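# Seat the upright loose cup onto the empty plug

## Task

Take the free cup that is standing with its open, wider end facing up, flip it, and push it fully down onto the uncovered plug of the one fixture with no cup, so its wide end faces down. Every cup already sitting on another fixture must still be on it when you finish, and the hand must have released the cup.

## Robot and tools

ROBOT. There are two arms, left_arm and right_arm, and each carries a sixteen-motor hand. The right arm has a right hand and the left arm has a mirrored left hand. The bases stand near (-0.056, +0.463, 0) m for left_arm and (-0.042, -0.343, 0) m for right_arm. There are three cameras, each 896x504: cam_high (fixed) and cam_left_wrist and cam_right_wrist (one on each hand).

FRAMES. The scene frame has its origin at table-top height, halfway between the arms. +x points out over the table, +z points up, and left_arm sits on the +y side. Image left and right do not match arm names.

Each hand point has its own axes. +z runs along the straight fingers toward the tips. +y points out of the palm face. On the right hand +x points away from the thumb; on the left hand +x points toward the thumb. A rigid mast juts from the wrist on the palm side and can strike objects.

THE 48-NUMBER ROW. One row covers both arms, and every value lies in [-1, 1]. The order is:
- left_arm dx, dy, dz, rx, ry, rz
- left hand: 16 motor goals, then current_limit, then speed
- right_arm dx, dy, dz, rx, ry, rz
- right hand: 16 motor goals, then current_limit, then speed

The six pose numbers are an offset, not a pose. They count from that arm's "Hand target" as it was when the action or move began, along the scene-frame axes. Scale: 1.0 equals 0.6 m for dx, dy, dz, and 180 degrees for rx, ry, rz. The three rotation numbers form one rotation vector, turning about the Hand target position. Sending all six as 0 just re-requests the current Hand target. Sending the same offset again moves the arm further.

The controller clips commanded orientation to within 32 degrees of the measured one.

HAND NUMBERS. The 16 motors come in this order: index_mcp, index_abd, index_pip, index_dip, middle_mcp, middle_abd, middle_pip, middle_dip, ring_mcp, ring_abd, ring_pip, ring_dip, thumb_cmc, thumb_axl, thumb_mcp, thumb_ipl. Each value is an absolute goal angle, scaled between the hinge's two stops.

The open hand is -0.75, 0, -0.58, -0.70 for each finger, then -0.71, -0.68, -0.23, -0.17 for the thumb. Larger values curl the fingers toward the palm and swing the thumb in front of it. A grasp example is +0.53, 0, -0.39, -0.85, +0.56, 0, -0.43, -0.92, +0.19, 0, -0.58, -0.85, +0.56, -0.68, -0.04, -0.21.

A 0 in the hand columns is a real goal, not "keep as is". To leave a hand unchanged, copy back its hand_goal, hand_current_limit and hand_speed.

current_limit maps -1..+1 onto 0..550 mA. speed gives a set-point rate of (speed+1)/2 times 8.5 rad/s. Starting values are +0.4 and -0.6, and whatever you last sent stays in force.

TOOLS.
- execute_actions(actions, cameras): actions is a list of actions. Each action holds up to 15 rows, and each row lasts 1/30 s. A short action keeps its final row until 15 steps are done. Every row in an action counts from the pose at that action's start. cameras lists camera names or ["all"]. An empty actions list returns images.
- move(target, speed, blend, stop_force, zero, blocking, cameras): moves each hand point in a straight line.
  - target is a single row or a list of up to 15 rows. Every row's offsets count from the same starting Hand target.
  - speed is in m/s, from 0.002 to 3.6 (default 0.25). It is one number, or one per target.
  - blend is in m and rounds corners between list targets.
  - stop_force is in N, from 3 to 120. It ends an arm's path when push against its travel rises by that much. Don't use it for turning moves or when backing away from a contact.
  - zero (default true) re-zeros the sensor first. blocking=false returns early and cannot be combined with stop_force.
  - The whole move is capped at 10 s.
- wait(seconds 0-10, cameras): runs the scene with the last commands held.
- stop(cameras): brakes a running move.
- zoom_image(camera, region [x0,y0,x1,y1]): zooms on the latest image. Pixels are measured from the top-left, and the region is at most 504 by 504.
- zero_wrist_force(arm): tares that arm's wrist force sensor.
- finished_scene(scene=1): ends the scene for good.

RESULTS.
- end_effector_position (m) and end_effector_quat_wxyz are in the scene frame.
- Hand target is the base for the next offsets. The hand point often rests a little short of it; send the missing distance as an offset.
- hand_goal and hand_measured use the motor scale. hand_current_ma is motor current, positive toward -1.
- hand_state reads moving, goal, blocked or overload.
- Wrist force and Wrist torque are in the end effector's axes.
- The move: line reports done, off_target, moving, held or fault. limits=paced means a pose was clipped; limits=held means steps were withheld.
- Warning lines include HAND FAULT, MOTOR HOT, TORQUE FAULT, FORCE FAULT and OVER-TEMPERATURE FAULT.

AVOID.
- Any outside force near 150 N, or high joint torque; the wrists stall around 10.6 N m. Either stops the arm for 10 s. The arms are stiff, so aim targets only slightly past a contact.
- Hitting or pressing the two arms or hands together.
- Paths that pass close to an arm's own base.
- Dropping the cup, letting go while it still moves, or knocking anything off the table, including the seated cups.
- A motor at 495 mA or more for 5 s, which shuts it down.
- Long stretched-out holds, which overheat motors.

Each tool is called after "Request:" in YAML: its name, and indented under it one key for each argument.

## Session

Request:
execute_actions:
  actions: []

Scene clock: 0.00 s.
left_arm: end_effector_position=(+0.6362, +0.5092, +0.1125) hand_goal=(-0.754, +0.000, -0.576, -0.696, -0.754, +0.000, -0.576, -0.696, -0.754, +0.000, -0.576, -0.696, -0.714, -0.678, -0.226, -0.168) hand_measured=(-0.754, +0.000, -0.576, -0.696, -0.754, +0.000, -0.576, -0.696, -0.754, +0.000, -0.576, -0.696, -0.714, -0.678, -0.226, -0.168) hand_current_ma=(+0, +0, +0, +0, +0, +0, +0, +0, +0, +0, +0, +0, +0, +0, +0, +0) hand_state=(goal, goal, goal, goal, goal, goal, goal, goal, goal, goal, goal, goal, goal, goal, goal, goal) hand_current_limit=0.40 hand_speed=-0.60 end_effector_quat_wxyz=(+0.269, +0.524, +0.718, -0.372) | right_arm: end_effector_position=(+0.6732, -0.0876, +0.3806) hand_goal=(-0.754, +0.000, -0.576, -0.696, -0.754, +0.000, -0.576, -0.696, -0.754, +0.000, -0.576, -0.696, -0.714, -0.678, -0.226, -0.168) hand_measured=(-0.754, +0.000, -0.576, -0.696, -0.754, +0.000, -0.576, -0.696, -0.754, +0.000, -0.576, -0.696, -0.714, -0.678, -0.226, -0.168) hand_current_ma=(+0, +0, +0, +0, +0, +0, +0, +0, +0, +0, +0, +0, +0, +0, +0, +0) hand_state=(goal, goal, goal, goal, goal, goal, goal, goal, goal, goal, goal, goal, goal, goal, goal, goal) hand_current_limit=0.40 hand_speed=-0.60 end_effector_quat_wxyz=(+0.462, +0.232, +0.615, +0.596)
Joint positions: left_arm=[3.713 -2.097 -1.544 -1.691 0.791 0.48] | right_arm=[0.021 -0.79 1.664 -4.175 -1.038 -0.218]
Joint velocities: within noise
Joint torques (N m): no reading
Motor temperatures (°C): left_arm=[34 30 28 32 37 35] | right_arm=[28 29 27 32 40 33]
Wrist force (N): no reading
Wrist torque (N m): no reading
Wrist force, peak (N): no reading
Hand target: left_arm +0.6362, +0.5092, +0.1125; +0.269, +0.524, +0.718, -0.372 | right_arm +0.6732, -0.0876, +0.3806; +0.462, +0.232, +0.615, +0.596

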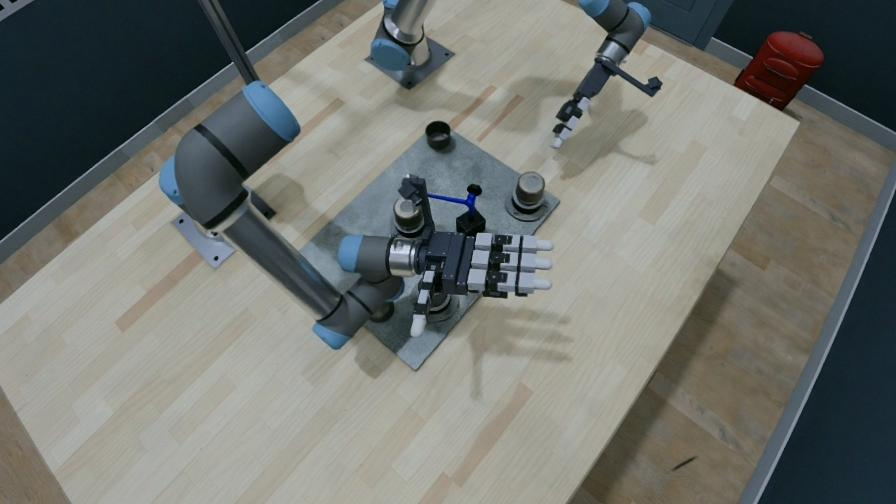

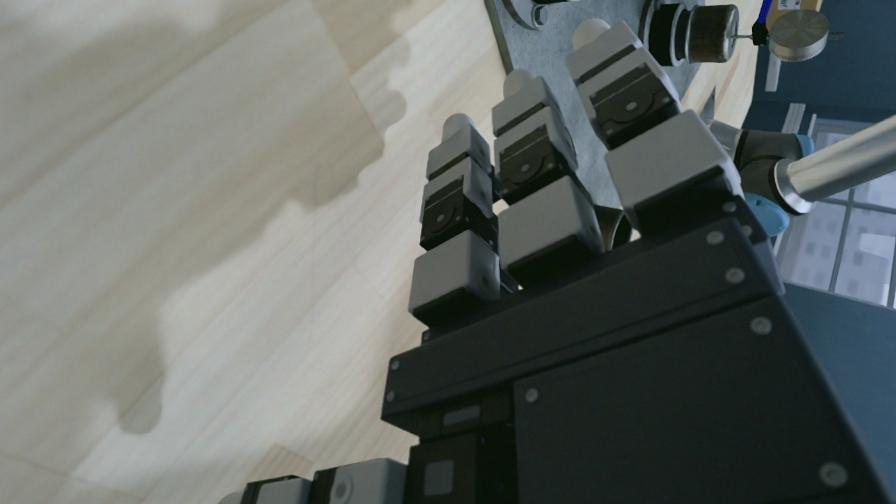

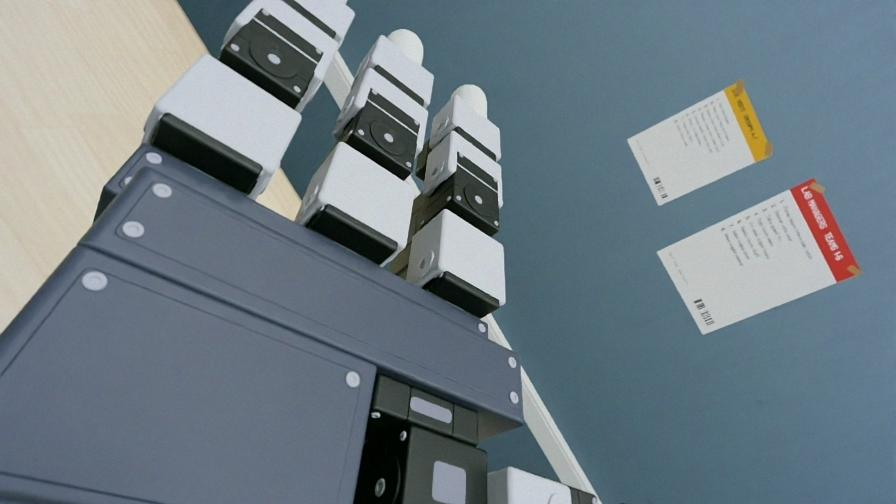

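Request:
zoom_image:
  camera: "cam_high"
  region: [300, 90, 580, 380]

Request:
zoom_image:
  camera: "cam_left_wrist"
  region: [480, 0, 896, 240]

Scaled by 1.738 from the camera's 896x504 image, which has a finer 1280x720 frame.

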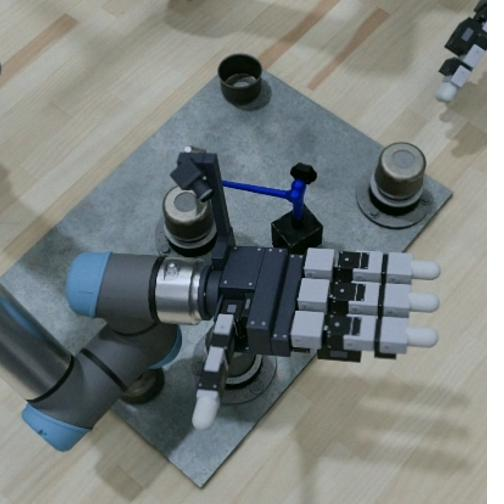

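Scaled by 1.212 from the camera's 896x504 image, which has a finer 1280x720 frame.

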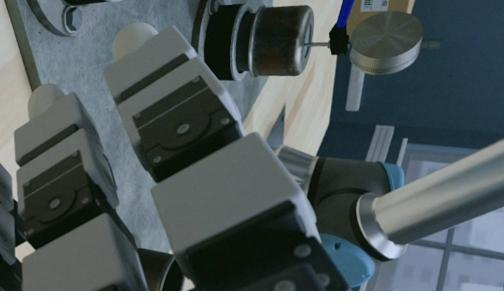

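Request:
move:
  target: [0,0,0,0,0,0,-0.754,0,-0.576,-0.696,-0.754,0,-0.576,-0.696,-0.754,0,-0.576,-0.696,-0.714,-0.678,-0.226,-0.168,0.4,-0.6,-0.5,-0.6,0.05,0,0,0,-0.754,0,-0.576,-0.696,-0.754,0,-0.576,-0.696,-0.754,0,-0.576,-0.696,-0.714,-0.678,-0.226,-0.168,0.4,-0.6]
  cameras: ["all"]

Scene clock: 215.10 s.
left_arm: end_effector_position=(+0.6362, +0.5092, +0.1125) hand_goal=(-0.754, +0.000, -0.576, -0.696, -0.754, +0.000, -0.576, -0.696, -0.754, +0.000, -0.576, -0.696, -0.714, -0.678, -0.226, -0.168) hand_measured=(-0.754, +0.000, -0.576, -0.696, -0.754, +0.000, -0.576, -0.696, -0.754, +0.000, -0.576, -0.696, -0.714, -0.678, -0.226, -0.168) hand_current_ma=(+0, +0, +0, +0, +0, +0, +0, +0, +0, +0, +0, +0, +0, +0, +0, +0) hand_state=(goal, goal, goal, goal, goal, goal, goal, goal, goal, goal, goal, goal, goal, goal, goal, goal) hand_current_limit=0.40 hand_speed=-0.60 end_effector_quat_wxyz=(+0.269, +0.524, +0.718, -0.372) | right_arm: end_effector_position=(+0.3732, -0.4476, +0.4106) hand_goal=(-0.754, +0.000, -0.576, -0.696, -0.754, +0.000, -0.576, -0.696, -0.754, +0.000, -0.576, -0.696, -0.714, -0.678, -0.226, -0.168) hand_measured=(-0.762, +0.000, -0.576, -0.696, -0.762, +0.000, -0.576, -0.696, -0.762, +0.000, -0.576, -0.696, -0.722, -0.678, -0.226, -0.168) hand_current_ma=(-12, +0, -1, +0, -12, +0, +0, +0, -13, +0, +0, +0, -12, +1, +0, +0) hand_state=(goal, goal, goal, goal, goal, goal, goal, goal, goal, goal, goal, goal, goal, goal, goal, goal) hand_current_limit=0.40 hand_speed=-0.60 end_effector_quat_wxyz=(+0.463, +0.232, +0.615, +0.596)
Joint positions: left_arm=[3.713 -2.097 -1.544 -1.691 0.791 0.48] | right_arm=[-1.175 -1.498 2.089 -6.169 -0.213 2.149]
Joint torques (N m): left_arm=[-0.01 41.6 19.53 1.04 -1.09 -0.16] | right_arm=[-9.95 -25.12 -2.93 -0.46 -3.65 1.63]
Wrist force (N): left_arm=[0.1 0.0 0.1] | right_arm=[0.2 -0.1 0.1]
Wrist torque (N m): left_arm=[-0.01 -0.01 0.00] | right_arm=[-0.02 -0.02 0.01]
Wrist force, peak (N): left_arm=[-0.2 -0.5 0.2] | right_arm=[-1.0 -0.5 -1.1]
Hand target: left_arm +0.6362, +0.5092, +0.1125; +0.269, +0.524, +0.718, -0.372 | right_arm +0.3732, -0.4476, +0.4106; +0.462, +0.232, +0.615, +0.596
Off the commanded pose: left_arm 0.000 m, 0 deg | right_arm 0.000 m, 0 deg.
move: done
camera_calibration:
cam_right_wrist: T_world_to_cam=[[0.232257, -0.507176, 0.829957, -0.618873], [-0.287248, -0.850998, -0.43965, -0.147293], [0.929271, -0.136291, -0.343336, -0.147148], [0, 0, 0, 1]] pos_world=[0.238169, -0.459279, 0.398359]

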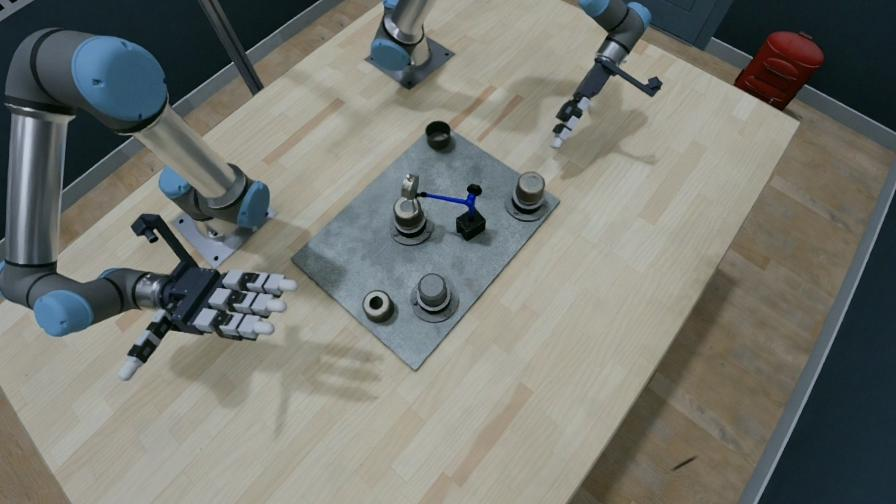

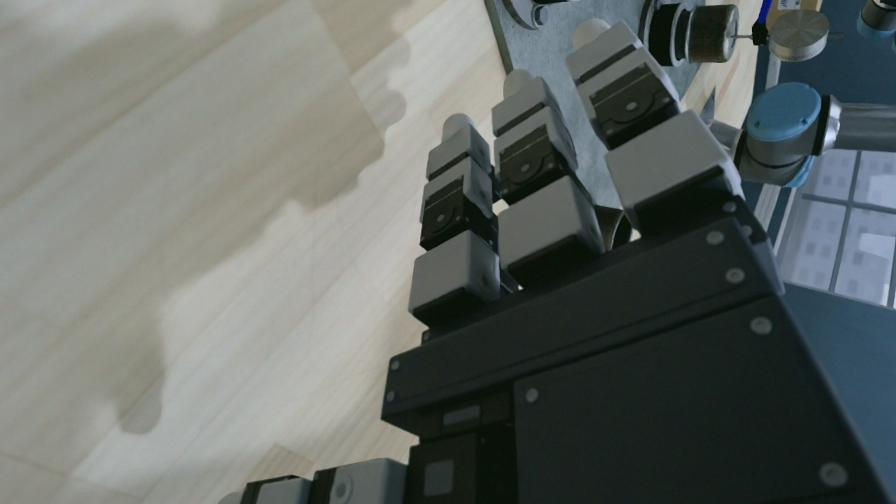

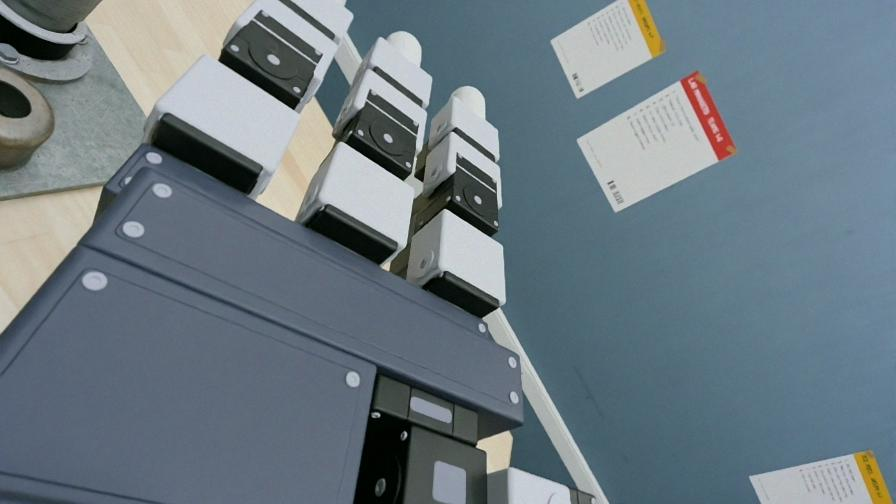

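Request:
zoom_image:
  camera: "cam_high"
  region: [340, 180, 500, 340]

Request:
zoom_image:
  camera: "cam_high"
  region: [400, 100, 570, 240]

Request:
zoom_image:
  camera: "cam_right_wrist"
  region: [0, 0, 200, 210]

Request:
zoom_image:
  camera: "cam_left_wrist"
  region: [480, 0, 760, 260]

Scaled by 3.150 from the camera's 896x504 image, which has a finer 1280x720 frame.

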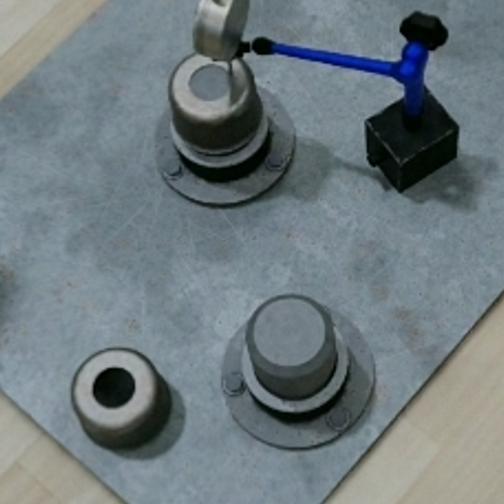

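Scaled by 2.965 from the camera's 896x504 image, which has a finer 1280x720 frame.

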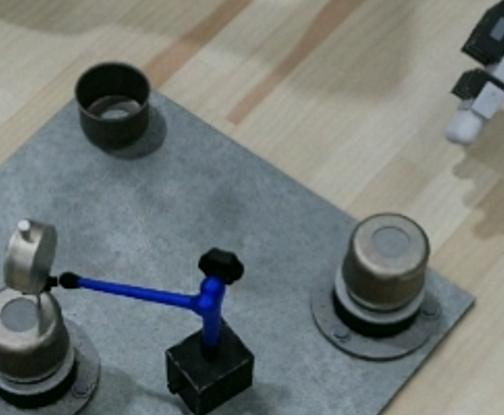

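Scaled by 2.400 from the camera's 896x504 image, which has a finer 1280x720 frame.

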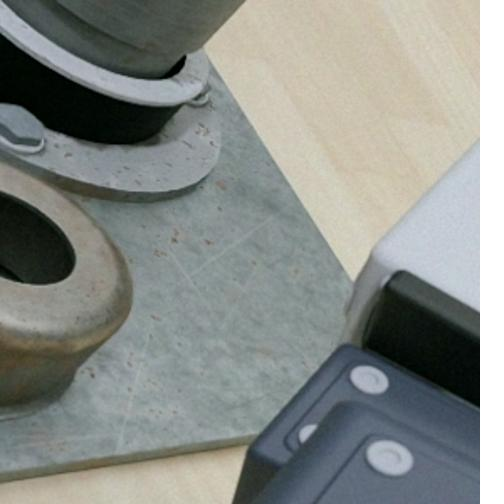

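Scaled by 1.800 from the camera's 896x504 image, which has a finer 1280x720 frame.

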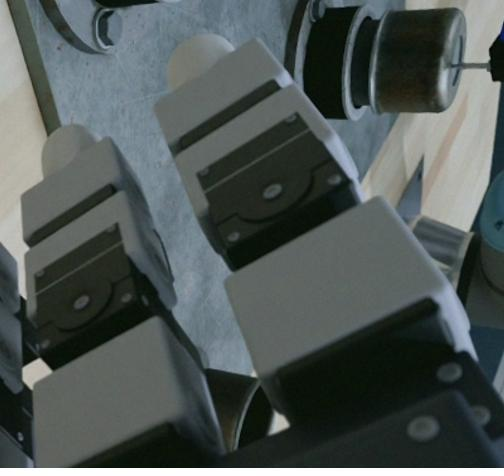

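Request:
move:
  target: [0,0,0,0,0,0,-0.754,0,-0.576,-0.696,-0.754,0,-0.576,-0.696,-0.754,0,-0.576,-0.696,-0.714,-0.678,-0.226,-0.168,0.4,-0.6,0,0,0,0.056,-0.0787,-0.0479,-0.754,0,-0.576,-0.696,-0.754,0,-0.576,-0.696,-0.754,0,-0.576,-0.696,-0.714,-0.678,-0.226,-0.168,0.4,-0.6]
  speed: 0.3

Request:
move:
  target: [0,0,0,0,0,0,-0.754,0,-0.576,-0.696,-0.754,0,-0.576,-0.696,-0.754,0,-0.576,-0.696,-0.714,-0.678,-0.226,-0.168,0.4,-0.6,0,0,0,0.0073,0.1429,-0.1297,-0.754,0,-0.576,-0.696,-0.754,0,-0.576,-0.696,-0.754,0,-0.576,-0.696,-0.714,-0.678,-0.226,-0.168,0.4,-0.6]
  speed: 0.3

Scene clock: 630.37 s.
left_arm: end_effector_position=(+0.6362, +0.5092, +0.1125) hand_goal=(-0.754, +0.000, -0.576, -0.696, -0.754, +0.000, -0.576, -0.696, -0.754, +0.000, -0.576, -0.696, -0.714, -0.678, -0.226, -0.168) hand_measured=(-0.754, +0.000, -0.576, -0.696, -0.754, +0.000, -0.576, -0.696, -0.754, +0.000, -0.576, -0.696, -0.714, -0.678, -0.226, -0.168) hand_current_ma=(+0, +0, +0, +0, +0, +0, +0, +0, +0, +0, +0, +0, +0, +0, +0, +0) hand_state=(goal, goal, goal, goal, goal, goal, goal, goal, goal, goal, goal, goal, goal, goal, goal, goal) hand_current_limit=0.40 hand_speed=-0.60 end_effector_quat_wxyz=(+0.269, +0.524, +0.718, -0.372) | right_arm: end_effector_position=(+0.3732, -0.4476, +0.4106) hand_goal=(-0.754, +0.000, -0.576, -0.696, -0.754, +0.000, -0.576, -0.696, -0.754, +0.000, -0.576, -0.696, -0.714, -0.678, -0.226, -0.168) hand_measured=(-0.762, +0.000, -0.576, -0.696, -0.762, +0.000, -0.576, -0.696, -0.762, +0.000, -0.576, -0.696, -0.722, -0.678, -0.226, -0.168) hand_current_ma=(-12, +0, -1, +0, -12, +0, +0, +0, -13, +0, +0, +0, -13, +1, +0, +0) hand_state=(goal, goal, goal, goal, goal, goal, goal, goal, goal, goal, goal, goal, goal, goal, goal, goal) hand_current_limit=0.40 hand_speed=-0.60 end_effector_quat_wxyz=(+0.556, +0.242, +0.480, +0.635)
Joint positions: left_arm=[3.713 -2.097 -1.544 -1.691 0.791 0.48] | right_arm=[-1.02 -1.126 2.196 -5.461 -0.462 0.962]
Joint torques (N m): left_arm=[0.2 41.72 19.05 1.14 -1.1 -0.11] | right_arm=[7.56 -19.85 4.55 4.92 -4.25 -1.69]
Wrist force (N): left_arm=[0.0 -0.1 0.0] | right_arm=[0.4 0.1 0.3]
Wrist torque (N m): left_arm=[0.00 -0.01 0.00] | right_arm=[0.04 -0.04 0.09]
Wrist force, peak (N): left_arm=[-0.4 0.2 -0.2] | right_arm=[0.1 0.7 0.3]
Hand target: left_arm +0.6362, +0.5092, +0.1125; +0.269, +0.524, +0.718, -0.372 | right_arm +0.3732, -0.4476, +0.4106; +0.556, +0.242, +0.480, +0.635
Off the commanded pose: left_arm 0.000 m, 0 deg | right_arm 0.000 m, 0 deg.
move: done

Scene clock: 632.33 s.
left_arm: end_effector_position=(+0.6362, +0.5092, +0.1125) hand_goal=(-0.754, +0.000, -0.576, -0.696, -0.754, +0.000, -0.576, -0.696, -0.754, +0.000, -0.576, -0.696, -0.714, -0.678, -0.226, -0.168) hand_measured=(-0.754, +0.000, -0.576, -0.696, -0.754, +0.000, -0.576, -0.696, -0.754, +0.000, -0.576, -0.696, -0.714, -0.678, -0.226, -0.168) hand_current_ma=(+0, +0, +0, +0, +0, +0, +0, +0, +0, +0, +0, +0, +0, +0, +0, +0) hand_state=(goal, goal, goal, goal, goal, goal, goal, goal, goal, goal, goal, goal, goal, goal, goal, goal) hand_current_limit=0.40 hand_speed=-0.60 end_effector_quat_wxyz=(+0.269, +0.524, +0.718, -0.372) | right_arm: end_effector_position=(+0.3732, -0.4476, +0.4106) hand_goal=(-0.754, +0.000, -0.576, -0.696, -0.754, +0.000, -0.576, -0.696, -0.754, +0.000, -0.576, -0.696, -0.714, -0.678, -0.226, -0.168) hand_measured=(-0.762, +0.000, -0.576, -0.696, -0.762, +0.000, -0.576, -0.696, -0.762, +0.000, -0.576, -0.696, -0.724, -0.678, -0.226, -0.168) hand_current_ma=(-14, +0, -1, +0, -14, +0, -1, +0, -14, +0, -1, +0, -15, +1, +0, +0) hand_state=(goal, goal, goal, goal, goal, goal, goal, goal, goal, goal, goal, goal, goal, goal, goal, goal) hand_current_limit=0.40 hand_speed=-0.60 end_effector_quat_wxyz=(+0.549, +0.473, +0.525, +0.446)
Joint positions: left_arm=[3.713 -2.097 -1.544 -1.691 0.791 0.48] | right_arm=[-1.123 -1.548 2.738 -4.334 -0.49 -0.152]
Joint torques (N m): left_arm=[0.09 41.92 18.68 1.27 -1.22 -0.16] | right_arm=[-10.65 -15.54 5.07 1.35 1.33 -1.67]
Wrist force (N): left_arm=[-0.2 0.1 -0.1] | right_arm=[0.5 -0.4 -0.4]
Wrist torque (N m): left_arm=[0.03 0.03 -0.03] | right_arm=[-0.02 -0.05 0.08]
Wrist force, peak (N): left_arm=[0.0 0.1 -0.4] | right_arm=[-0.2 -1.1 0.4]
Hand target: left_arm +0.6362, +0.5092, +0.1125; +0.269, +0.524, +0.718, -0.372 | right_arm +0.3732, -0.4476, +0.4106; +0.549, +0.473, +0.525, +0.446
Off the commanded pose: left_arm 0.000 m, 0 deg | right_arm 0.000 m, 0 deg.
move: done

Request:
move:
  target: [0,0,0,0,0,0,-0.754,0,-0.576,-0.696,-0.754,0,-0.576,-0.696,-0.754,0,-0.576,-0.696,-0.714,-0.678,-0.226,-0.168,0.4,-0.6,0,0,0,0.0073,0.1429,0.1297,-0.754,0,-0.576,-0.696,-0.754,0,-0.576,-0.696,-0.754,0,-0.576,-0.696,-0.714,-0.678,-0.226,-0.168,0.4,-0.6]
  speed: 0.3

Request:
move:
  target: [0,0,0,0,0,0,-0.754,0,-0.576,-0.696,-0.754,0,-0.576,-0.696,-0.754,0,-0.576,-0.696,-0.714,-0.678,-0.226,-0.168,0.4,-0.6,0,0,0,0.1048,-0.0972,0.1297,-0.754,0,-0.576,-0.696,-0.754,0,-0.576,-0.696,-0.754,0,-0.576,-0.696,-0.714,-0.678,-0.226,-0.168,0.4,-0.6]
  speed: 0.3

Scene clock: 644.17 s.
left_arm: end_effector_position=(+0.6362, +0.5092, +0.1125) hand_goal=(-0.754, +0.000, -0.576, -0.696, -0.754, +0.000, -0.576, -0.696, -0.754, +0.000, -0.576, -0.696, -0.714, -0.678, -0.226, -0.168) hand_measured=(-0.754, +0.000, -0.576, -0.696, -0.754, +0.000, -0.576, -0.696, -0.754, +0.000, -0.576, -0.696, -0.714, -0.678, -0.226, -0.168) hand_current_ma=(+0, +0, +0, +0, +0, +0, +0, +0, +0, +0, +0, +0, +0, +0, +0, +0) hand_state=(goal, goal, goal, goal, goal, goal, goal, goal, goal, goal, goal, goal, goal, goal, goal, goal) hand_current_limit=0.40 hand_speed=-0.60 end_effector_quat_wxyz=(+0.269, +0.524, +0.718, -0.372) | right_arm: end_effector_position=(+0.3732, -0.4476, +0.4106) hand_goal=(-0.754, +0.000, -0.576, -0.696, -0.754, +0.000, -0.576, -0.696, -0.754, +0.000, -0.576, -0.696, -0.714, -0.678, -0.226, -0.168) hand_measured=(-0.762, +0.000, -0.576, -0.696, -0.762, +0.000, -0.576, -0.696, -0.762, +0.000, -0.576, -0.696, -0.724, -0.678, -0.226, -0.168) hand_current_ma=(-15, +0, -1, +0, -14, +0, -1, +0, -14, +0, -1, +0, -15, +1, +0, +0) hand_state=(goal, goal, goal, goal, goal, goal, goal, goal, goal, goal, goal, goal, goal, goal, goal, goal) hand_current_limit=0.40 hand_speed=-0.60 end_effector_quat_wxyz=(+0.313, +0.451, +0.712, +0.437)
Joint positions: left_arm=[3.713 -2.097 -1.544 -1.691 0.791 0.48] | right_arm=[-1.318 -2.252 2.34 -1.364 -0.456 -1.953]
Joint torques (N m): left_arm=[-0.26 42.12 19.65 1.08 -1.22 -0.13] | right_arm=[3.54 11.77 -39.35 0.41 -0.38 -1.62]
Wrist force (N): left_arm=[0.0 0.1 -0.2] | right_arm=[0.7 -0.9 -0.8]
Wrist torque (N m): left_arm=[0.03 0.00 -0.01] | right_arm=[-0.09 -0.08 0.09]
Wrist force, peak (N): left_arm=[-0.4 -0.1 -0.2] | right_arm=[0.3 -0.8 -1.5]
Hand target: left_arm +0.6362, +0.5092, +0.1125; +0.269, +0.524, +0.718, -0.372 | right_arm +0.3732, -0.4476, +0.4106; +0.313, +0.451, +0.712, +0.437
Off the commanded pose: left_arm 0.000 m, 0 deg | right_arm 0.000 m, 0 deg.
move: done

Scene clock: 645.93 s.
left_arm: end_effector_position=(+0.6362, +0.5092, +0.1125) hand_goal=(-0.754, +0.000, -0.576, -0.696, -0.754, +0.000, -0.576, -0.696, -0.754, +0.000, -0.576, -0.696, -0.714, -0.678, -0.226, -0.168) hand_measured=(-0.754, +0.000, -0.576, -0.696, -0.754, +0.000, -0.576, -0.696, -0.754, +0.000, -0.576, -0.696, -0.714, -0.678, -0.226, -0.168) hand_current_ma=(+0, +0, +0, +0, +0, +0, +0, +0, +0, +0, +0, +0, +0, +0, +0, +0) hand_state=(goal, goal, goal, goal, goal, goal, goal, goal, goal, goal, goal, goal, goal, goal, goal, goal) hand_current_limit=0.40 hand_speed=-0.60 end_effector_quat_wxyz=(+0.269, +0.524, +0.718, -0.372) | right_arm: end_effector_position=(+0.3732, -0.4476, +0.4106) hand_goal=(-0.754, +0.000, -0.576, -0.696, -0.754, +0.000, -0.576, -0.696, -0.754, +0.000, -0.576, -0.696, -0.714, -0.678, -0.226, -0.168) hand_measured=(-0.764, +0.000, -0.576, -0.696, -0.764, +0.000, -0.576, -0.696, -0.764, +0.000, -0.576, -0.696, -0.724, -0.678, -0.226, -0.168) hand_current_ma=(-15, +0, -1, +0, -16, +0, -1, +0, -17, +0, -1, +0, -15, +1, +0, +0) hand_state=(goal, goal, goal, goal, goal, goal, goal, goal, goal, goal, goal, goal, goal, goal, goal, goal) hand_current_limit=0.40 hand_speed=-0.60 end_effector_quat_wxyz=(+0.245, +0.273, +0.652, +0.663)
Joint positions: left_arm=[3.713 -2.097 -1.544 -1.691 0.791 0.48] | right_arm=[-1.198 -1.653 2.072 -0.419 -0.458 -3.099]
Joint torques (N m): left_arm=[0.61 42.05 19.21 1.22 -1.25 -0.26] | right_arm=[6.83 -7.24 -33.6 2.95 -2.06 -1.91]
Wrist force (N): left_arm=[0.0 -0.1 -0.2] | right_arm=[0.4 -0.3 -0.2]
Wrist torque (N m): left_arm=[0.00 -0.01 0.00] | right_arm=[-0.01 -0.04 0.05]
Wrist force, peak (N): left_arm=[0.1 0.4 -0.3] | right_arm=[-1.5 -0.2 -0.9]
Hand target: left_arm +0.6362, +0.5092, +0.1125; +0.269, +0.524, +0.718, -0.372 | right_arm +0.3732, -0.4476, +0.4106; +0.245, +0.273, +0.652, +0.663
Off the commanded pose: left_arm 0.000 m, 0 deg | right_arm 0.000 m, 0 deg.
move: done

Request:
move:
  target: [0,0,0,0,0,0,-0.754,0,-0.576,-0.696,-0.754,0,-0.576,-0.696,-0.754,0,-0.576,-0.696,-0.714,-0.678,-0.226,-0.168,0.4,-0.6,0,0,0,0.3408,0.3654,0,-0.3,0,-0.02,-0.51,-0.75,0,-0.58,-0.70,-0.75,0,-0.58,-0.70,0.56,-0.68,-0.23,-0.17,0.4,-0.6]
  speed: 0.4

Request:
move:
  target: [0,0,0,0,0,0,-0.754,0,-0.576,-0.696,-0.754,0,-0.576,-0.696,-0.754,0,-0.576,-0.696,-0.714,-0.678,-0.226,-0.168,0.4,-0.6,-0.2,0.3,-0.15,0,0,0.07,-0.3,0,-0.02,-0.51,-0.75,0,-0.58,-0.70,-0.75,0,-0.58,-0.70,0.56,-0.68,-0.23,-0.17,0.4,-0.6]
  speed: 0.15
  cameras: ["cam_high", "cam_right_wrist"]

Scene clock: 690.37 s.
left_arm: end_effector_position=(+0.6362, +0.5092, +0.1125) hand_goal=(-0.754, +0.000, -0.576, -0.696, -0.754, +0.000, -0.576, -0.696, -0.754, +0.000, -0.576, -0.696, -0.714, -0.678, -0.226, -0.168) hand_measured=(-0.754, +0.000, -0.576, -0.696, -0.754, +0.000, -0.576, -0.696, -0.754, +0.000, -0.576, -0.696, -0.714, -0.678, -0.226, -0.168) hand_current_ma=(+0, +0, +0, +0, +0, +0, +0, +0, +0, +0, +0, +0, +0, +0, +0, +0) hand_state=(goal, goal, goal, goal, goal, goal, goal, goal, goal, goal, goal, goal, goal, goal, goal, goal) hand_current_limit=0.40 hand_speed=-0.60 end_effector_quat_wxyz=(+0.269, +0.524, +0.718, -0.372) | right_arm: end_effector_position=(+0.3732, -0.4476, +0.4106) hand_goal=(-0.300, +0.000, -0.020, -0.510, -0.750, +0.000, -0.580, -0.700, -0.750, +0.000, -0.580, -0.700, +0.560, -0.680, -0.230, -0.170) hand_measured=(-0.302, -0.002, -0.024, -0.512, -0.752, -0.002, -0.580, -0.698, -0.752, -0.002, -0.580, -0.698, +0.544, -0.678, -0.228, -0.168) hand_current_ma=(-3, -1, -3, -3, -3, -1, +0, +2, -3, -1, +0, +2, -30, +3, +3, +2) hand_state=(goal, goal, goal, goal, goal, goal, goal, goal, goal, goal, goal, goal, goal, goal, goal, goal) hand_current_limit=0.40 hand_speed=-0.60 end_effector_quat_wxyz=(-0.295, +0.654, +0.268, +0.643)
Joint positions: left_arm=[3.713 -2.097 -1.544 -1.691 0.791 0.48] | right_arm=[-1.294 -1.884 1.962 -0.076 -0.553 -1.531]
Joint torques (N m): left_arm=[0.02 42.57 19.46 1.17 -1.35 -0.15] | right_arm=[6.52 -11.85 -34.97 -1.19 1.7 1.46]
Wrist force (N): left_arm=[-0.1 0.1 -0.1] | right_arm=[2.1 -0.5 -1.5]
Wrist torque (N m): left_arm=[0.03 0.01 -0.01] | right_arm=[0.12 -0.14 0.17]
Wrist force, peak (N): left_arm=[0.2 0.0 0.4] | right_arm=[2.1 -0.6 -1.6]
Hand target: left_arm +0.6362, +0.5092, +0.1125; +0.269, +0.524, +0.718, -0.372 | right_arm +0.3732, -0.4476, +0.4106; -0.295, +0.654, +0.268, +0.643
Off the commanded pose: left_arm 0.000 m, 0 deg | right_arm 0.000 m, 0 deg.
move: done

Scene clock: 692.53 s.
left_arm: end_effector_position=(+0.6362, +0.5092, +0.1125) hand_goal=(-0.754, +0.000, -0.576, -0.696, -0.754, +0.000, -0.576, -0.696, -0.754, +0.000, -0.576, -0.696, -0.714, -0.678, -0.226, -0.168) hand_measured=(-0.754, +0.000, -0.576, -0.696, -0.754, +0.000, -0.576, -0.696, -0.754, +0.000, -0.576, -0.696, -0.714, -0.678, -0.226, -0.168) hand_current_ma=(+0, +0, +0, +0, +0, +0, +0, +0, +0, +0, +0, +0, +0, +0, +0, +0) hand_state=(goal, goal, goal, goal, goal, goal, goal, goal, goal, goal, goal, goal, goal, goal, goal, goal) hand_current_limit=0.40 hand_speed=-0.60 end_effector_quat_wxyz=(+0.269, +0.524, +0.718, -0.372) | right_arm: end_effector_position=(+0.2772, -0.2937, +0.3337) hand_goal=(-0.300, +0.000, -0.020, -0.510, -0.750, +0.000, -0.580, -0.700, -0.750, +0.000, -0.580, -0.700, +0.560, -0.680, -0.230, -0.170) hand_measured=(-0.302, -0.002, -0.022, -0.512, -0.750, -0.002, -0.580, -0.698, -0.750, -0.002, -0.580, -0.698, +0.544, -0.678, -0.228, -0.168) hand_current_ma=(-1, -1, -3, -3, -1, -2, +0, +2, -1, -2, +0, +2, -30, +3, +2, +2) hand_state=(goal, goal, goal, goal, goal, goal, goal, goal, goal, goal, goal, goal, goal, goal, goal, goal) hand_current_limit=0.40 hand_speed=-0.60 end_effector_quat_wxyz=(-0.358, +0.625, +0.330, +0.610)
Joint positions: left_arm=[3.713 -2.097 -1.544 -1.691 0.791 0.48] | right_arm=[-1.625 -2.348 2.363 -0.013 -1.08 -1.527]
Joint torques (N m): left_arm=[0.21 42.84 18.69 1.01 -1.42 -0.06] | right_arm=[7.31 19.83 -34.59 -0.52 2.14 -1.13]
Wrist force (N): left_arm=[-0.2 -0.2 -0.2] | right_arm=[1.6 -0.4 -1.4]
Wrist torque (N m): left_arm=[0.00 0.02 -0.02] | right_arm=[0.14 -0.08 0.14]
Wrist force, peak (N): left_arm=[-0.2 -0.4 0.1] | right_arm=[2.3 -3.4 -0.9]
Hand target: left_arm +0.6362, +0.5092, +0.1125; +0.269, +0.524, +0.718, -0.372 | right_arm +0.2772, -0.2937, +0.3337; -0.358, +0.625, +0.330, +0.610 (not the last commanded pose)
Off the commanded pose: left_arm 0.000 m, 0 deg | right_arm 0.038 m, 1 deg.
move: held (right_arm; a check stopped the path); limits=held
pose unreachable (right arm): on one or more control steps of this call, first in action 0 (counted from 0), this arm could not follow its commanded pose, so it was not sent that pose on those steps. It may still have moved: this result reports where it is.
cause: moving toward the commanded pose would bring two parts of the arm too close to each other (joints 3 (elbow) to 6 (wrist 3) lie between them).
camera_calibration:
cam_right_wrist: T_world_to_cam=[[0.532076, -0.271826, -0.801877, 0.0759306], [-0.828943, -0.360163, -0.427944, 0.212641], [-0.17248, 0.892409, -0.416962, 0.568771], [0, 0, 0, 1]] pos_world=[0.233968, -0.410351, 0.389041]
Images, in order (width x height): cam_high 896x504, cam_right_wrist 896x504.

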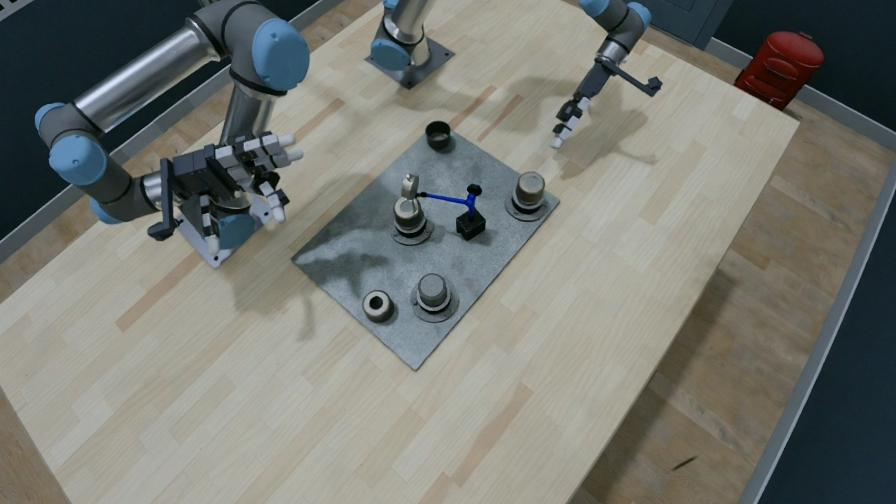

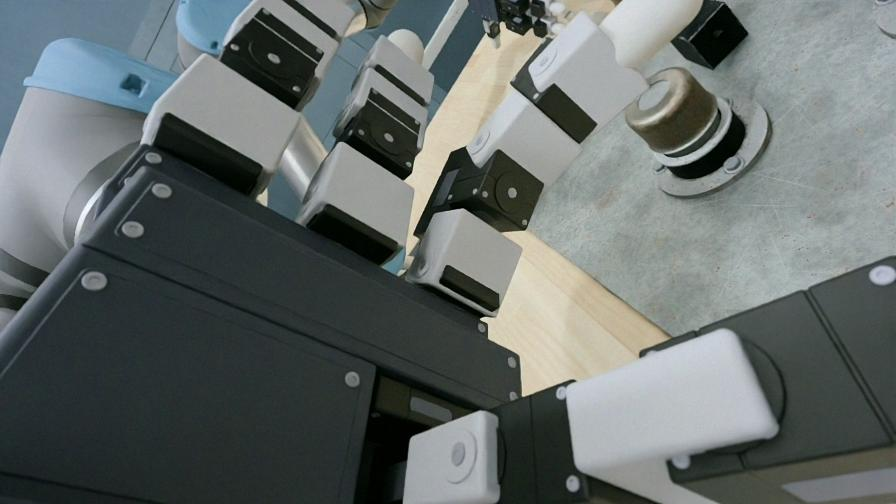

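Request:
move:
  target:
    - [0,0,0,0,0,0,-0.754,0,-0.576,-0.696,-0.754,0,-0.576,-0.696,-0.754,0,-0.576,-0.696,-0.714,-0.678,-0.226,-0.168,0.4,-0.6,0.371,-0.0105,0.03,0,0,0,-0.3,0,-0.02,-0.51,-0.75,0,-0.58,-0.70,-0.75,0,-0.58,-0.70,0.56,-0.68,-0.23,-0.17,0.4,-0.6]
    - [0,0,0,0,0,0,-0.754,0,-0.576,-0.696,-0.754,0,-0.576,-0.696,-0.754,0,-0.576,-0.696,-0.714,-0.678,-0.226,-0.168,0.4,-0.6,0.371,0.323,0.03,0,0,0,-0.3,0,-0.02,-0.51,-0.75,0,-0.58,-0.70,-0.75,0,-0.58,-0.70,0.56,-0.68,-0.23,-0.17,0.4,-0.6]
  speed: 0.25
  blend: [0.03, 0]

Request:
wait:
  seconds: 0
  cameras: ["cam_high", "cam_right_wrist"]

Scene clock: 726.60 s.
left_arm: end_effector_position=(+0.6362, +0.5092, +0.1125) hand_goal=(-0.754, +0.000, -0.576, -0.696, -0.754, +0.000, -0.576, -0.696, -0.754, +0.000, -0.576, -0.696, -0.714, -0.678, -0.226, -0.168) hand_measured=(-0.754, +0.000, -0.576, -0.696, -0.754, +0.000, -0.576, -0.696, -0.754, +0.000, -0.576, -0.696, -0.714, -0.678, -0.226, -0.168) hand_current_ma=(+0, +0, +0, +0, +0, +0, +0, +0, +0, +0, +0, +0, +0, +0, +0, +0) hand_state=(goal, goal, goal, goal, goal, goal, goal, goal, goal, goal, goal, goal, goal, goal, goal, goal) hand_current_limit=0.40 hand_speed=-0.60 end_effector_quat_wxyz=(+0.269, +0.524, +0.718, -0.372) | right_arm: end_effector_position=(+0.4998, -0.1000, +0.3517) hand_goal=(-0.300, +0.000, -0.020, -0.510, -0.750, +0.000, -0.580, -0.700, -0.750, +0.000, -0.580, -0.700, +0.560, -0.680, -0.230, -0.170) hand_measured=(-0.300, -0.002, -0.022, -0.512, -0.750, -0.002, -0.580, -0.698, -0.750, -0.002, -0.580, -0.698, +0.544, -0.678, -0.228, -0.168) hand_current_ma=(-1, -1, -3, -3, -1, -2, +0, +2, -1, -2, +0, +2, -30, +3, +2, +2) hand_state=(goal, goal, goal, goal, goal, goal, goal, goal, goal, goal, goal, goal, goal, goal, goal, goal) hand_current_limit=0.40 hand_speed=-0.60 end_effector_quat_wxyz=(-0.358, +0.625, +0.330, +0.610)
Joint positions: left_arm=[3.713 -2.097 -1.544 -1.691 0.791 0.48] | right_arm=[-0.112 -1.669 1.948 -0.284 0.433 -1.522]
Joint torques (N m): left_arm=[0.69 42.47 18.37 1.11 -1.35 -0.22] | right_arm=[6.38 -8.83 -36.56 -3.1 2.06 -1.1]
Wrist force (N): left_arm=[-0.1 0.0 0.2] | right_arm=[1.8 -0.3 -1.2]
Wrist torque (N m): left_arm=[-0.01 0.02 -0.02] | right_arm=[0.13 -0.10 0.16]
Wrist force, peak (N): left_arm=[0.0 0.3 -0.5] | right_arm=[2.3 -1.2 -1.3]
Hand target: left_arm +0.6362, +0.5092, +0.1125; +0.269, +0.524, +0.718, -0.372 | right_arm +0.4998, -0.0999, +0.3517; -0.358, +0.625, +0.330, +0.610
Off the commanded pose: left_arm 0.000 m, 0 deg | right_arm 0.000 m, 0 deg.
move: done

Scene clock: 726.60 s.
left_arm: end_effector_position=(+0.6362, +0.5092, +0.1125) hand_goal=(-0.754, +0.000, -0.576, -0.696, -0.754, +0.000, -0.576, -0.696, -0.754, +0.000, -0.576, -0.696, -0.714, -0.678, -0.226, -0.168) hand_measured=(-0.754, +0.000, -0.576, -0.696, -0.754, +0.000, -0.576, -0.696, -0.754, +0.000, -0.576, -0.696, -0.714, -0.678, -0.226, -0.168) hand_current_ma=(+0, +0, +0, +0, +0, +0, +0, +0, +0, +0, +0, +0, +0, +0, +0, +0) hand_state=(goal, goal, goal, goal, goal, goal, goal, goal, goal, goal, goal, goal, goal, goal, goal, goal) hand_current_limit=0.40 hand_speed=-0.60 end_effector_quat_wxyz=(+0.269, +0.524, +0.718, -0.372) | right_arm: end_effector_position=(+0.4998, -0.1000, +0.3517) hand_goal=(-0.300, +0.000, -0.020, -0.510, -0.750, +0.000, -0.580, -0.700, -0.750, +0.000, -0.580, -0.700, +0.560, -0.680, -0.230, -0.170) hand_measured=(-0.300, -0.002, -0.022, -0.512, -0.750, -0.002, -0.580, -0.698, -0.750, -0.002, -0.580, -0.698, +0.544, -0.678, -0.228, -0.168) hand_current_ma=(-1, -1, -3, -3, -1, -2, +0, +2, -1, -2, +0, +2, -30, +3, +2, +2) hand_state=(goal, goal, goal, goal, goal, goal, goal, goal, goal, goal, goal, goal, goal, goal, goal, goal) hand_current_limit=0.40 hand_speed=-0.60 end_effector_quat_wxyz=(-0.358, +0.625, +0.330, +0.610)
Joint positions: left_arm=[3.713 -2.097 -1.544 -1.691 0.791 0.48] | right_arm=[-0.112 -1.669 1.948 -0.284 0.433 -1.522]
Joint torques (N m): left_arm=[0.69 42.47 18.37 1.11 -1.35 -0.22] | right_arm=[6.38 -8.83 -36.56 -3.1 2.06 -1.1]
Wrist force (N): left_arm=[-0.1 0.0 0.2] | right_arm=[1.8 -0.3 -1.2]
Wrist torque (N m): left_arm=[-0.01 0.02 -0.02] | right_arm=[0.13 -0.10 0.16]
Wrist force, peak (N): left_arm=[-0.1 0.0 0.2] | right_arm=[1.8 -0.3 -1.2]
Hand target: left_arm +0.6362, +0.5092, +0.1125; +0.269, +0.524, +0.718, -0.372 | right_arm +0.4998, -0.0999, +0.3517; -0.358, +0.625, +0.330, +0.610
Off the commanded pose: left_arm 0.000 m, 0 deg | right_arm 0.000 m, 0 deg.
camera_calibration:
cam_right_wrist: T_world_to_cam=[[0.53212, -0.271807, -0.801854, 0.0245511], [-0.828914, -0.360178, -0.427988, 0.474631], [-0.17248, 0.892409, -0.416962, 0.441811], [0, 0, 0, 1]] pos_world=[0.456568, -0.216651, 0.407041]
Images, in order (width x height): cam_high 896x504, cam_right_wrist 896x504.

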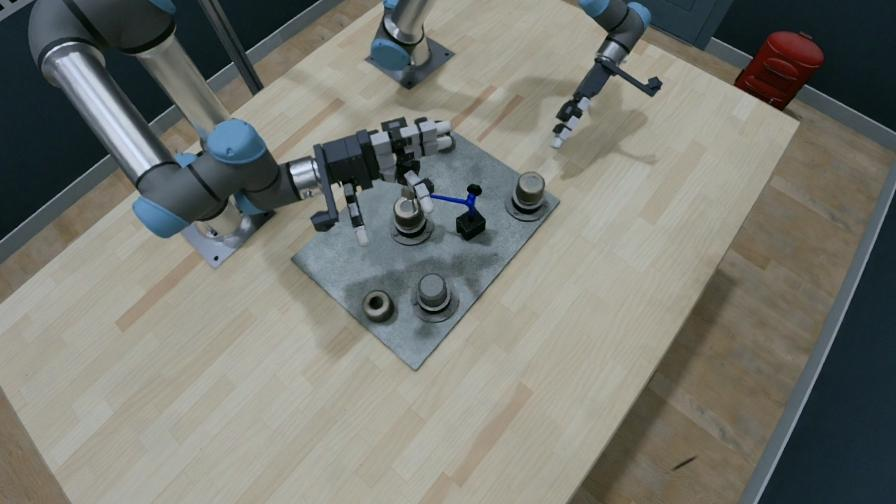

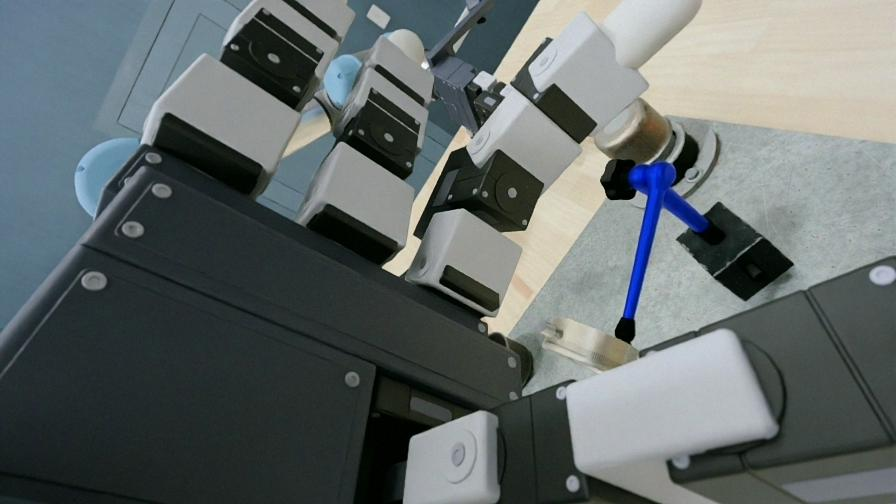

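Request:
move:
  target:
    - [0,0,0,0,0,0,-0.754,0,-0.576,-0.696,-0.754,0,-0.576,-0.696,-0.754,0,-0.576,-0.696,-0.714,-0.678,-0.226,-0.168,0.4,-0.6,-0.1663,0.3667,-0.036,0,0,0,-0.3,0,-0.02,-0.51,-0.75,0,-0.58,-0.70,-0.75,0,-0.58,-0.70,0.56,-0.68,-0.23,-0.17,0.4,-0.6]
    - [0,0,0,0,0,0,-0.754,0,-0.576,-0.696,-0.754,0,-0.576,-0.696,-0.754,0,-0.576,-0.696,-0.714,-0.678,-0.226,-0.168,0.4,-0.6,-0.4163,0.628,-0.1695,0,0,0,-0.3,0,-0.02,-0.51,-0.75,0,-0.58,-0.70,-0.75,0,-0.58,-0.70,0.56,-0.68,-0.23,-0.17,0.4,-0.6]
  speed: 0.25
  blend: [0.05, 0]
  cameras: ["cam_high", "cam_right_wrist"]

Scene clock: 740.63 s.
left_arm: end_effector_position=(+0.6362, +0.5092, +0.1125) hand_goal=(-0.754, +0.000, -0.576, -0.696, -0.754, +0.000, -0.576, -0.696, -0.754, +0.000, -0.576, -0.696, -0.714, -0.678, -0.226, -0.168) hand_measured=(-0.754, +0.000, -0.576, -0.696, -0.754, +0.000, -0.576, -0.696, -0.754, +0.000, -0.576, -0.696, -0.714, -0.678, -0.226, -0.168) hand_current_ma=(+0, +0, +0, +0, +0, +0, +0, +0, +0, +0, +0, +0, +0, +0, +0, +0) hand_state=(goal, goal, goal, goal, goal, goal, goal, goal, goal, goal, goal, goal, goal, goal, goal, goal) hand_current_limit=0.40 hand_speed=-0.60 end_effector_quat_wxyz=(+0.269, +0.524, +0.718, -0.372) | right_arm: end_effector_position=(+0.2501, +0.2768, +0.2500) hand_goal=(-0.300, +0.000, -0.020, -0.510, -0.750, +0.000, -0.580, -0.700, -0.750, +0.000, -0.580, -0.700, +0.560, -0.680, -0.230, -0.170) hand_measured=(-0.300, -0.002, -0.022, -0.512, -0.750, -0.002, -0.580, -0.698, -0.750, -0.002, -0.580, -0.698, +0.544, -0.678, -0.228, -0.168) hand_current_ma=(-1, -1, -3, -3, -1, -2, +0, +2, -1, -2, +0, +2, -30, +3, +2, +2) hand_state=(goal, goal, goal, goal, goal, goal, goal, goal, goal, goal, goal, goal, goal, goal, goal, goal) hand_current_limit=0.40 hand_speed=-0.60 end_effector_quat_wxyz=(-0.358, +0.625, +0.330, +0.610)
Joint positions: left_arm=[3.713 -2.097 -1.544 -1.691 0.791 0.48] | right_arm=[1.088 -1.286 1.806 -0.521 1.633 -1.526]
Joint torques (N m): left_arm=[0.47 41.97 18.66 1.12 -1.36 -0.17] | right_arm=[8.23 -27.21 -33.87 -4.51 2.15 -0.99]
Wrist force (N): left_arm=[0.1 0.0 0.1] | right_arm=[1.8 -0.4 -1.3]
Wrist torque (N m): left_arm=[-0.01 -0.01 0.00] | right_arm=[0.11 -0.10 0.15]
Wrist force, peak (N): left_arm=[-0.4 0.1 -0.1] | right_arm=[2.2 0.5 -2.1]
Hand target: left_arm +0.6362, +0.5092, +0.1125; +0.269, +0.524, +0.718, -0.372 | right_arm +0.2500, +0.2769, +0.2500; -0.358, +0.625, +0.330, +0.610
Off the commanded pose: left_arm 0.000 m, 0 deg | right_arm 0.000 m, 0 deg.
move: done
camera_calibration:
cam_right_wrist: T_world_to_cam=[[0.532098, -0.271687, -0.801909, 0.178293], [-0.828907, -0.360213, -0.427971, 0.359839], [-0.172584, 0.892431, -0.416872, 0.0200685], [0, 0, 0, 1]] pos_world=[0.206868, 0.160149, 0.305341]
Images, in order (width x height): cam_high 896x504, cam_right_wrist 896x504.

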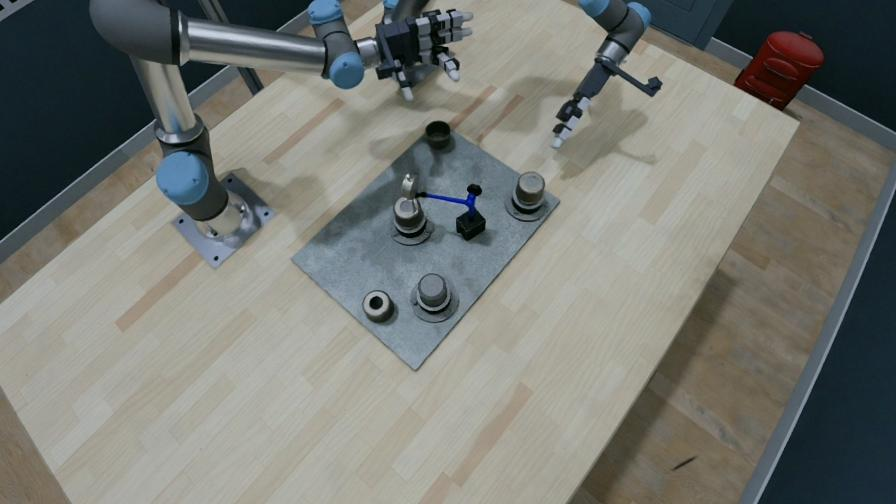

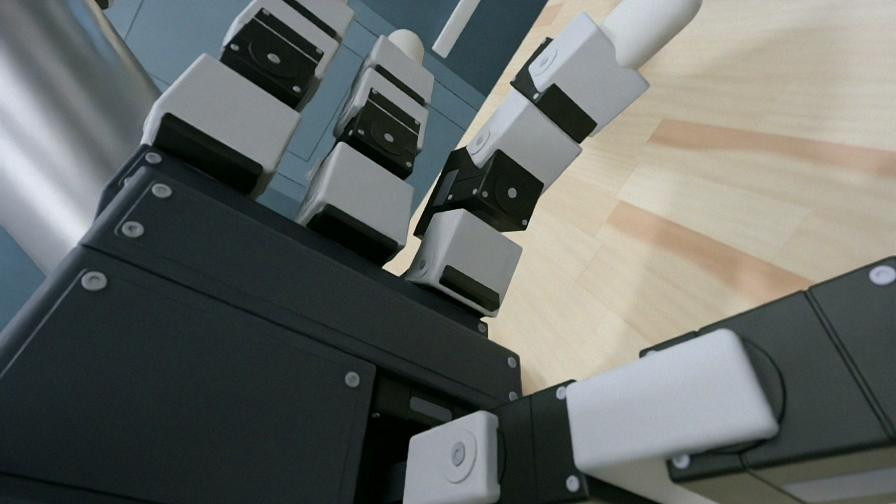

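Request:
zoom_image:
  camera: "cam_high"
  region: [370, 0, 490, 160]

Scaled by 3.150 from the camera's 896x504 image, which has a finer 1280x720 frame.

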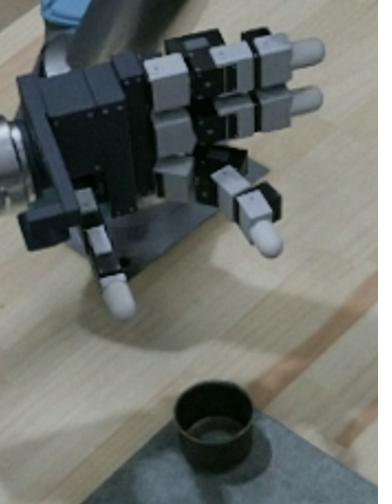

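Request:
move:
  target:
    - [0,0,0,0,0,0,-0.754,0,-0.576,-0.696,-0.754,0,-0.576,-0.696,-0.754,0,-0.576,-0.696,-0.714,-0.678,-0.226,-0.168,0.4,-0.6,0,0.006,-0.1,-0.0075,-0.0122,0,-0.3,0,-0.02,-0.51,-0.75,0,-0.58,-0.70,-0.75,0,-0.58,-0.70,0.56,-0.68,-0.23,-0.17,0.4,-0.6]
    - [0,0,0,0,0,0,-0.754,0,-0.576,-0.696,-0.754,0,-0.576,-0.696,-0.754,0,-0.576,-0.696,-0.714,-0.678,-0.226,-0.168,0.4,-0.6,0,0.006,-0.235,-0.0075,-0.0122,0,-0.3,0,-0.02,-0.51,-0.75,0,-0.58,-0.70,-0.75,0,-0.58,-0.70,0.56,-0.68,-0.23,-0.17,0.4,-0.6]
  speed: 0.12
  cameras: ["cam_high", "cam_right_wrist"]

Request:
zoom_image:
  camera: "cam_high"
  region: [370, 50, 490, 170]

Scene clock: 813.63 s.
left_arm: end_effector_position=(+0.6362, +0.5092, +0.1125) hand_goal=(-0.754, +0.000, -0.576, -0.696, -0.754, +0.000, -0.576, -0.696, -0.754, +0.000, -0.576, -0.696, -0.714, -0.678, -0.226, -0.168) hand_measured=(-0.754, +0.000, -0.576, -0.696, -0.754, +0.000, -0.576, -0.696, -0.754, +0.000, -0.576, -0.696, -0.714, -0.678, -0.226, -0.168) hand_current_ma=(+0, +0, +0, +0, +0, +0, +0, +0, +0, +0, +0, +0, +0, +0, +0, +0) hand_state=(goal, goal, goal, goal, goal, goal, goal, goal, goal, goal, goal, goal, goal, goal, goal, goal) hand_current_limit=0.40 hand_speed=-0.60 end_effector_quat_wxyz=(+0.269, +0.524, +0.718, -0.372) | right_arm: end_effector_position=(+0.2500, +0.2805, +0.1090) hand_goal=(-0.300, +0.000, -0.020, -0.510, -0.750, +0.000, -0.580, -0.700, -0.750, +0.000, -0.580, -0.700, +0.560, -0.680, -0.230, -0.170) hand_measured=(-0.300, -0.002, -0.022, -0.512, -0.750, -0.002, -0.580, -0.698, -0.750, -0.002, -0.580, -0.698, +0.544, -0.678, -0.228, -0.168) hand_current_ma=(-1, -1, -3, -3, -1, -2, +0, +2, -1, -2, +0, +2, -30, +3, +2, +2) hand_state=(goal, goal, goal, goal, goal, goal, goal, goal, goal, goal, goal, goal, goal, goal, goal, goal) hand_current_limit=0.40 hand_speed=-0.60 end_effector_quat_wxyz=(-0.344, +0.617, +0.344, +0.618)
Joint positions: left_arm=[3.713 -2.097 -1.544 -1.691 0.791 0.48] | right_arm=[1.094 -1.05 1.922 -0.874 1.639 -1.571]
Joint torques (N m): left_arm=[0.6 42.52 17.87 1.17 -1.41 -0.18] | right_arm=[2.95 -31.19 -2.53 -4.79 -1.21 -1.74]
Wrist force (N): left_arm=[0.0 0.0 -0.2] | right_arm=[2.0 -0.2 -1.2]
Wrist torque (N m): left_arm=[0.01 -0.01 -0.01] | right_arm=[0.13 -0.14 0.26]
Wrist force, peak (N): left_arm=[-0.4 -0.2 0.0] | right_arm=[3.0 -0.5 -1.1]
Hand target: left_arm +0.6362, +0.5092, +0.1125; +0.269, +0.524, +0.718, -0.372 | right_arm +0.2500, +0.2805, +0.1090; -0.344, +0.617, +0.344, +0.618
Off the commanded pose: left_arm 0.000 m, 0 deg | right_arm 0.000 m, 0 deg.
move: done
camera_calibration:
cam_right_wrist: T_world_to_cam=[[0.56224, -0.29041, -0.774305, 0.06094], [-0.812141, -0.370442, -0.450776, 0.301941], [-0.155926, 0.882289, -0.444131, -0.0402743], [0, 0, 0, 1]] pos_world=[0.204676, 0.165083, 0.165407]
Images, in order (width x height): cam_high 896x504, cam_right_wrist 896x504.

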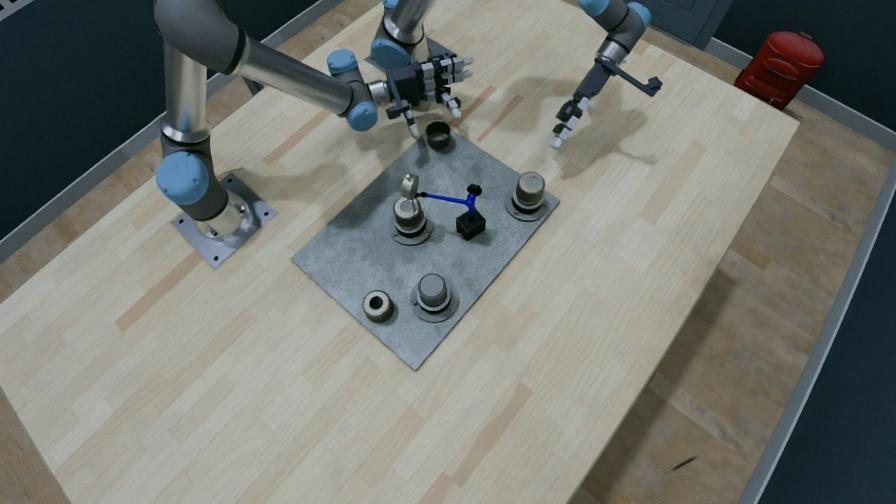

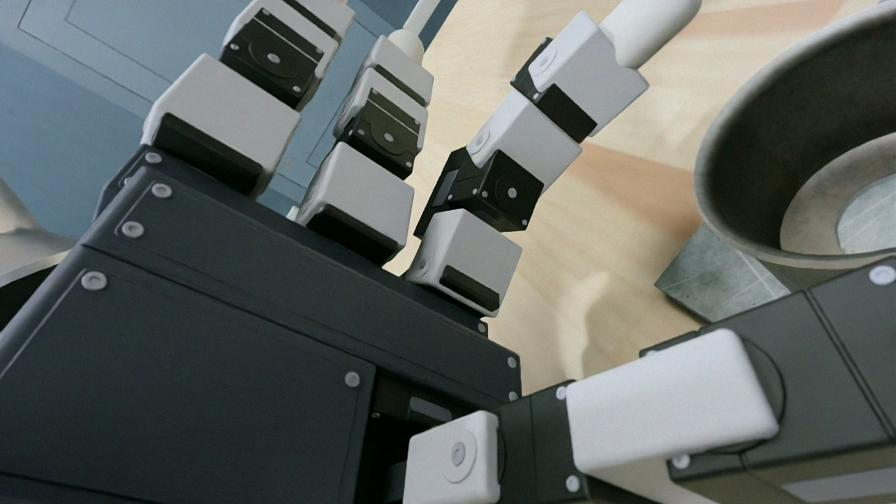

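Scaled by 4.200 from the camera's 896x504 image, which has a finer 1280x720 frame.

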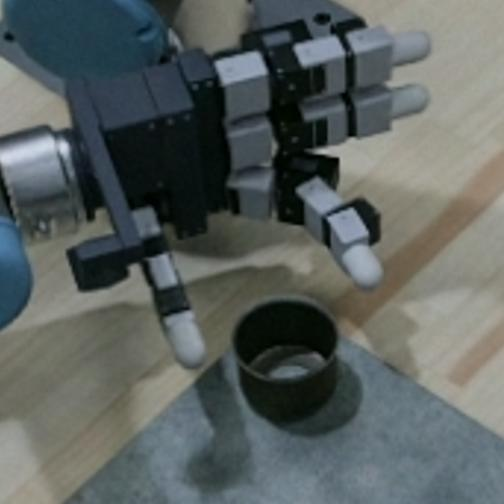

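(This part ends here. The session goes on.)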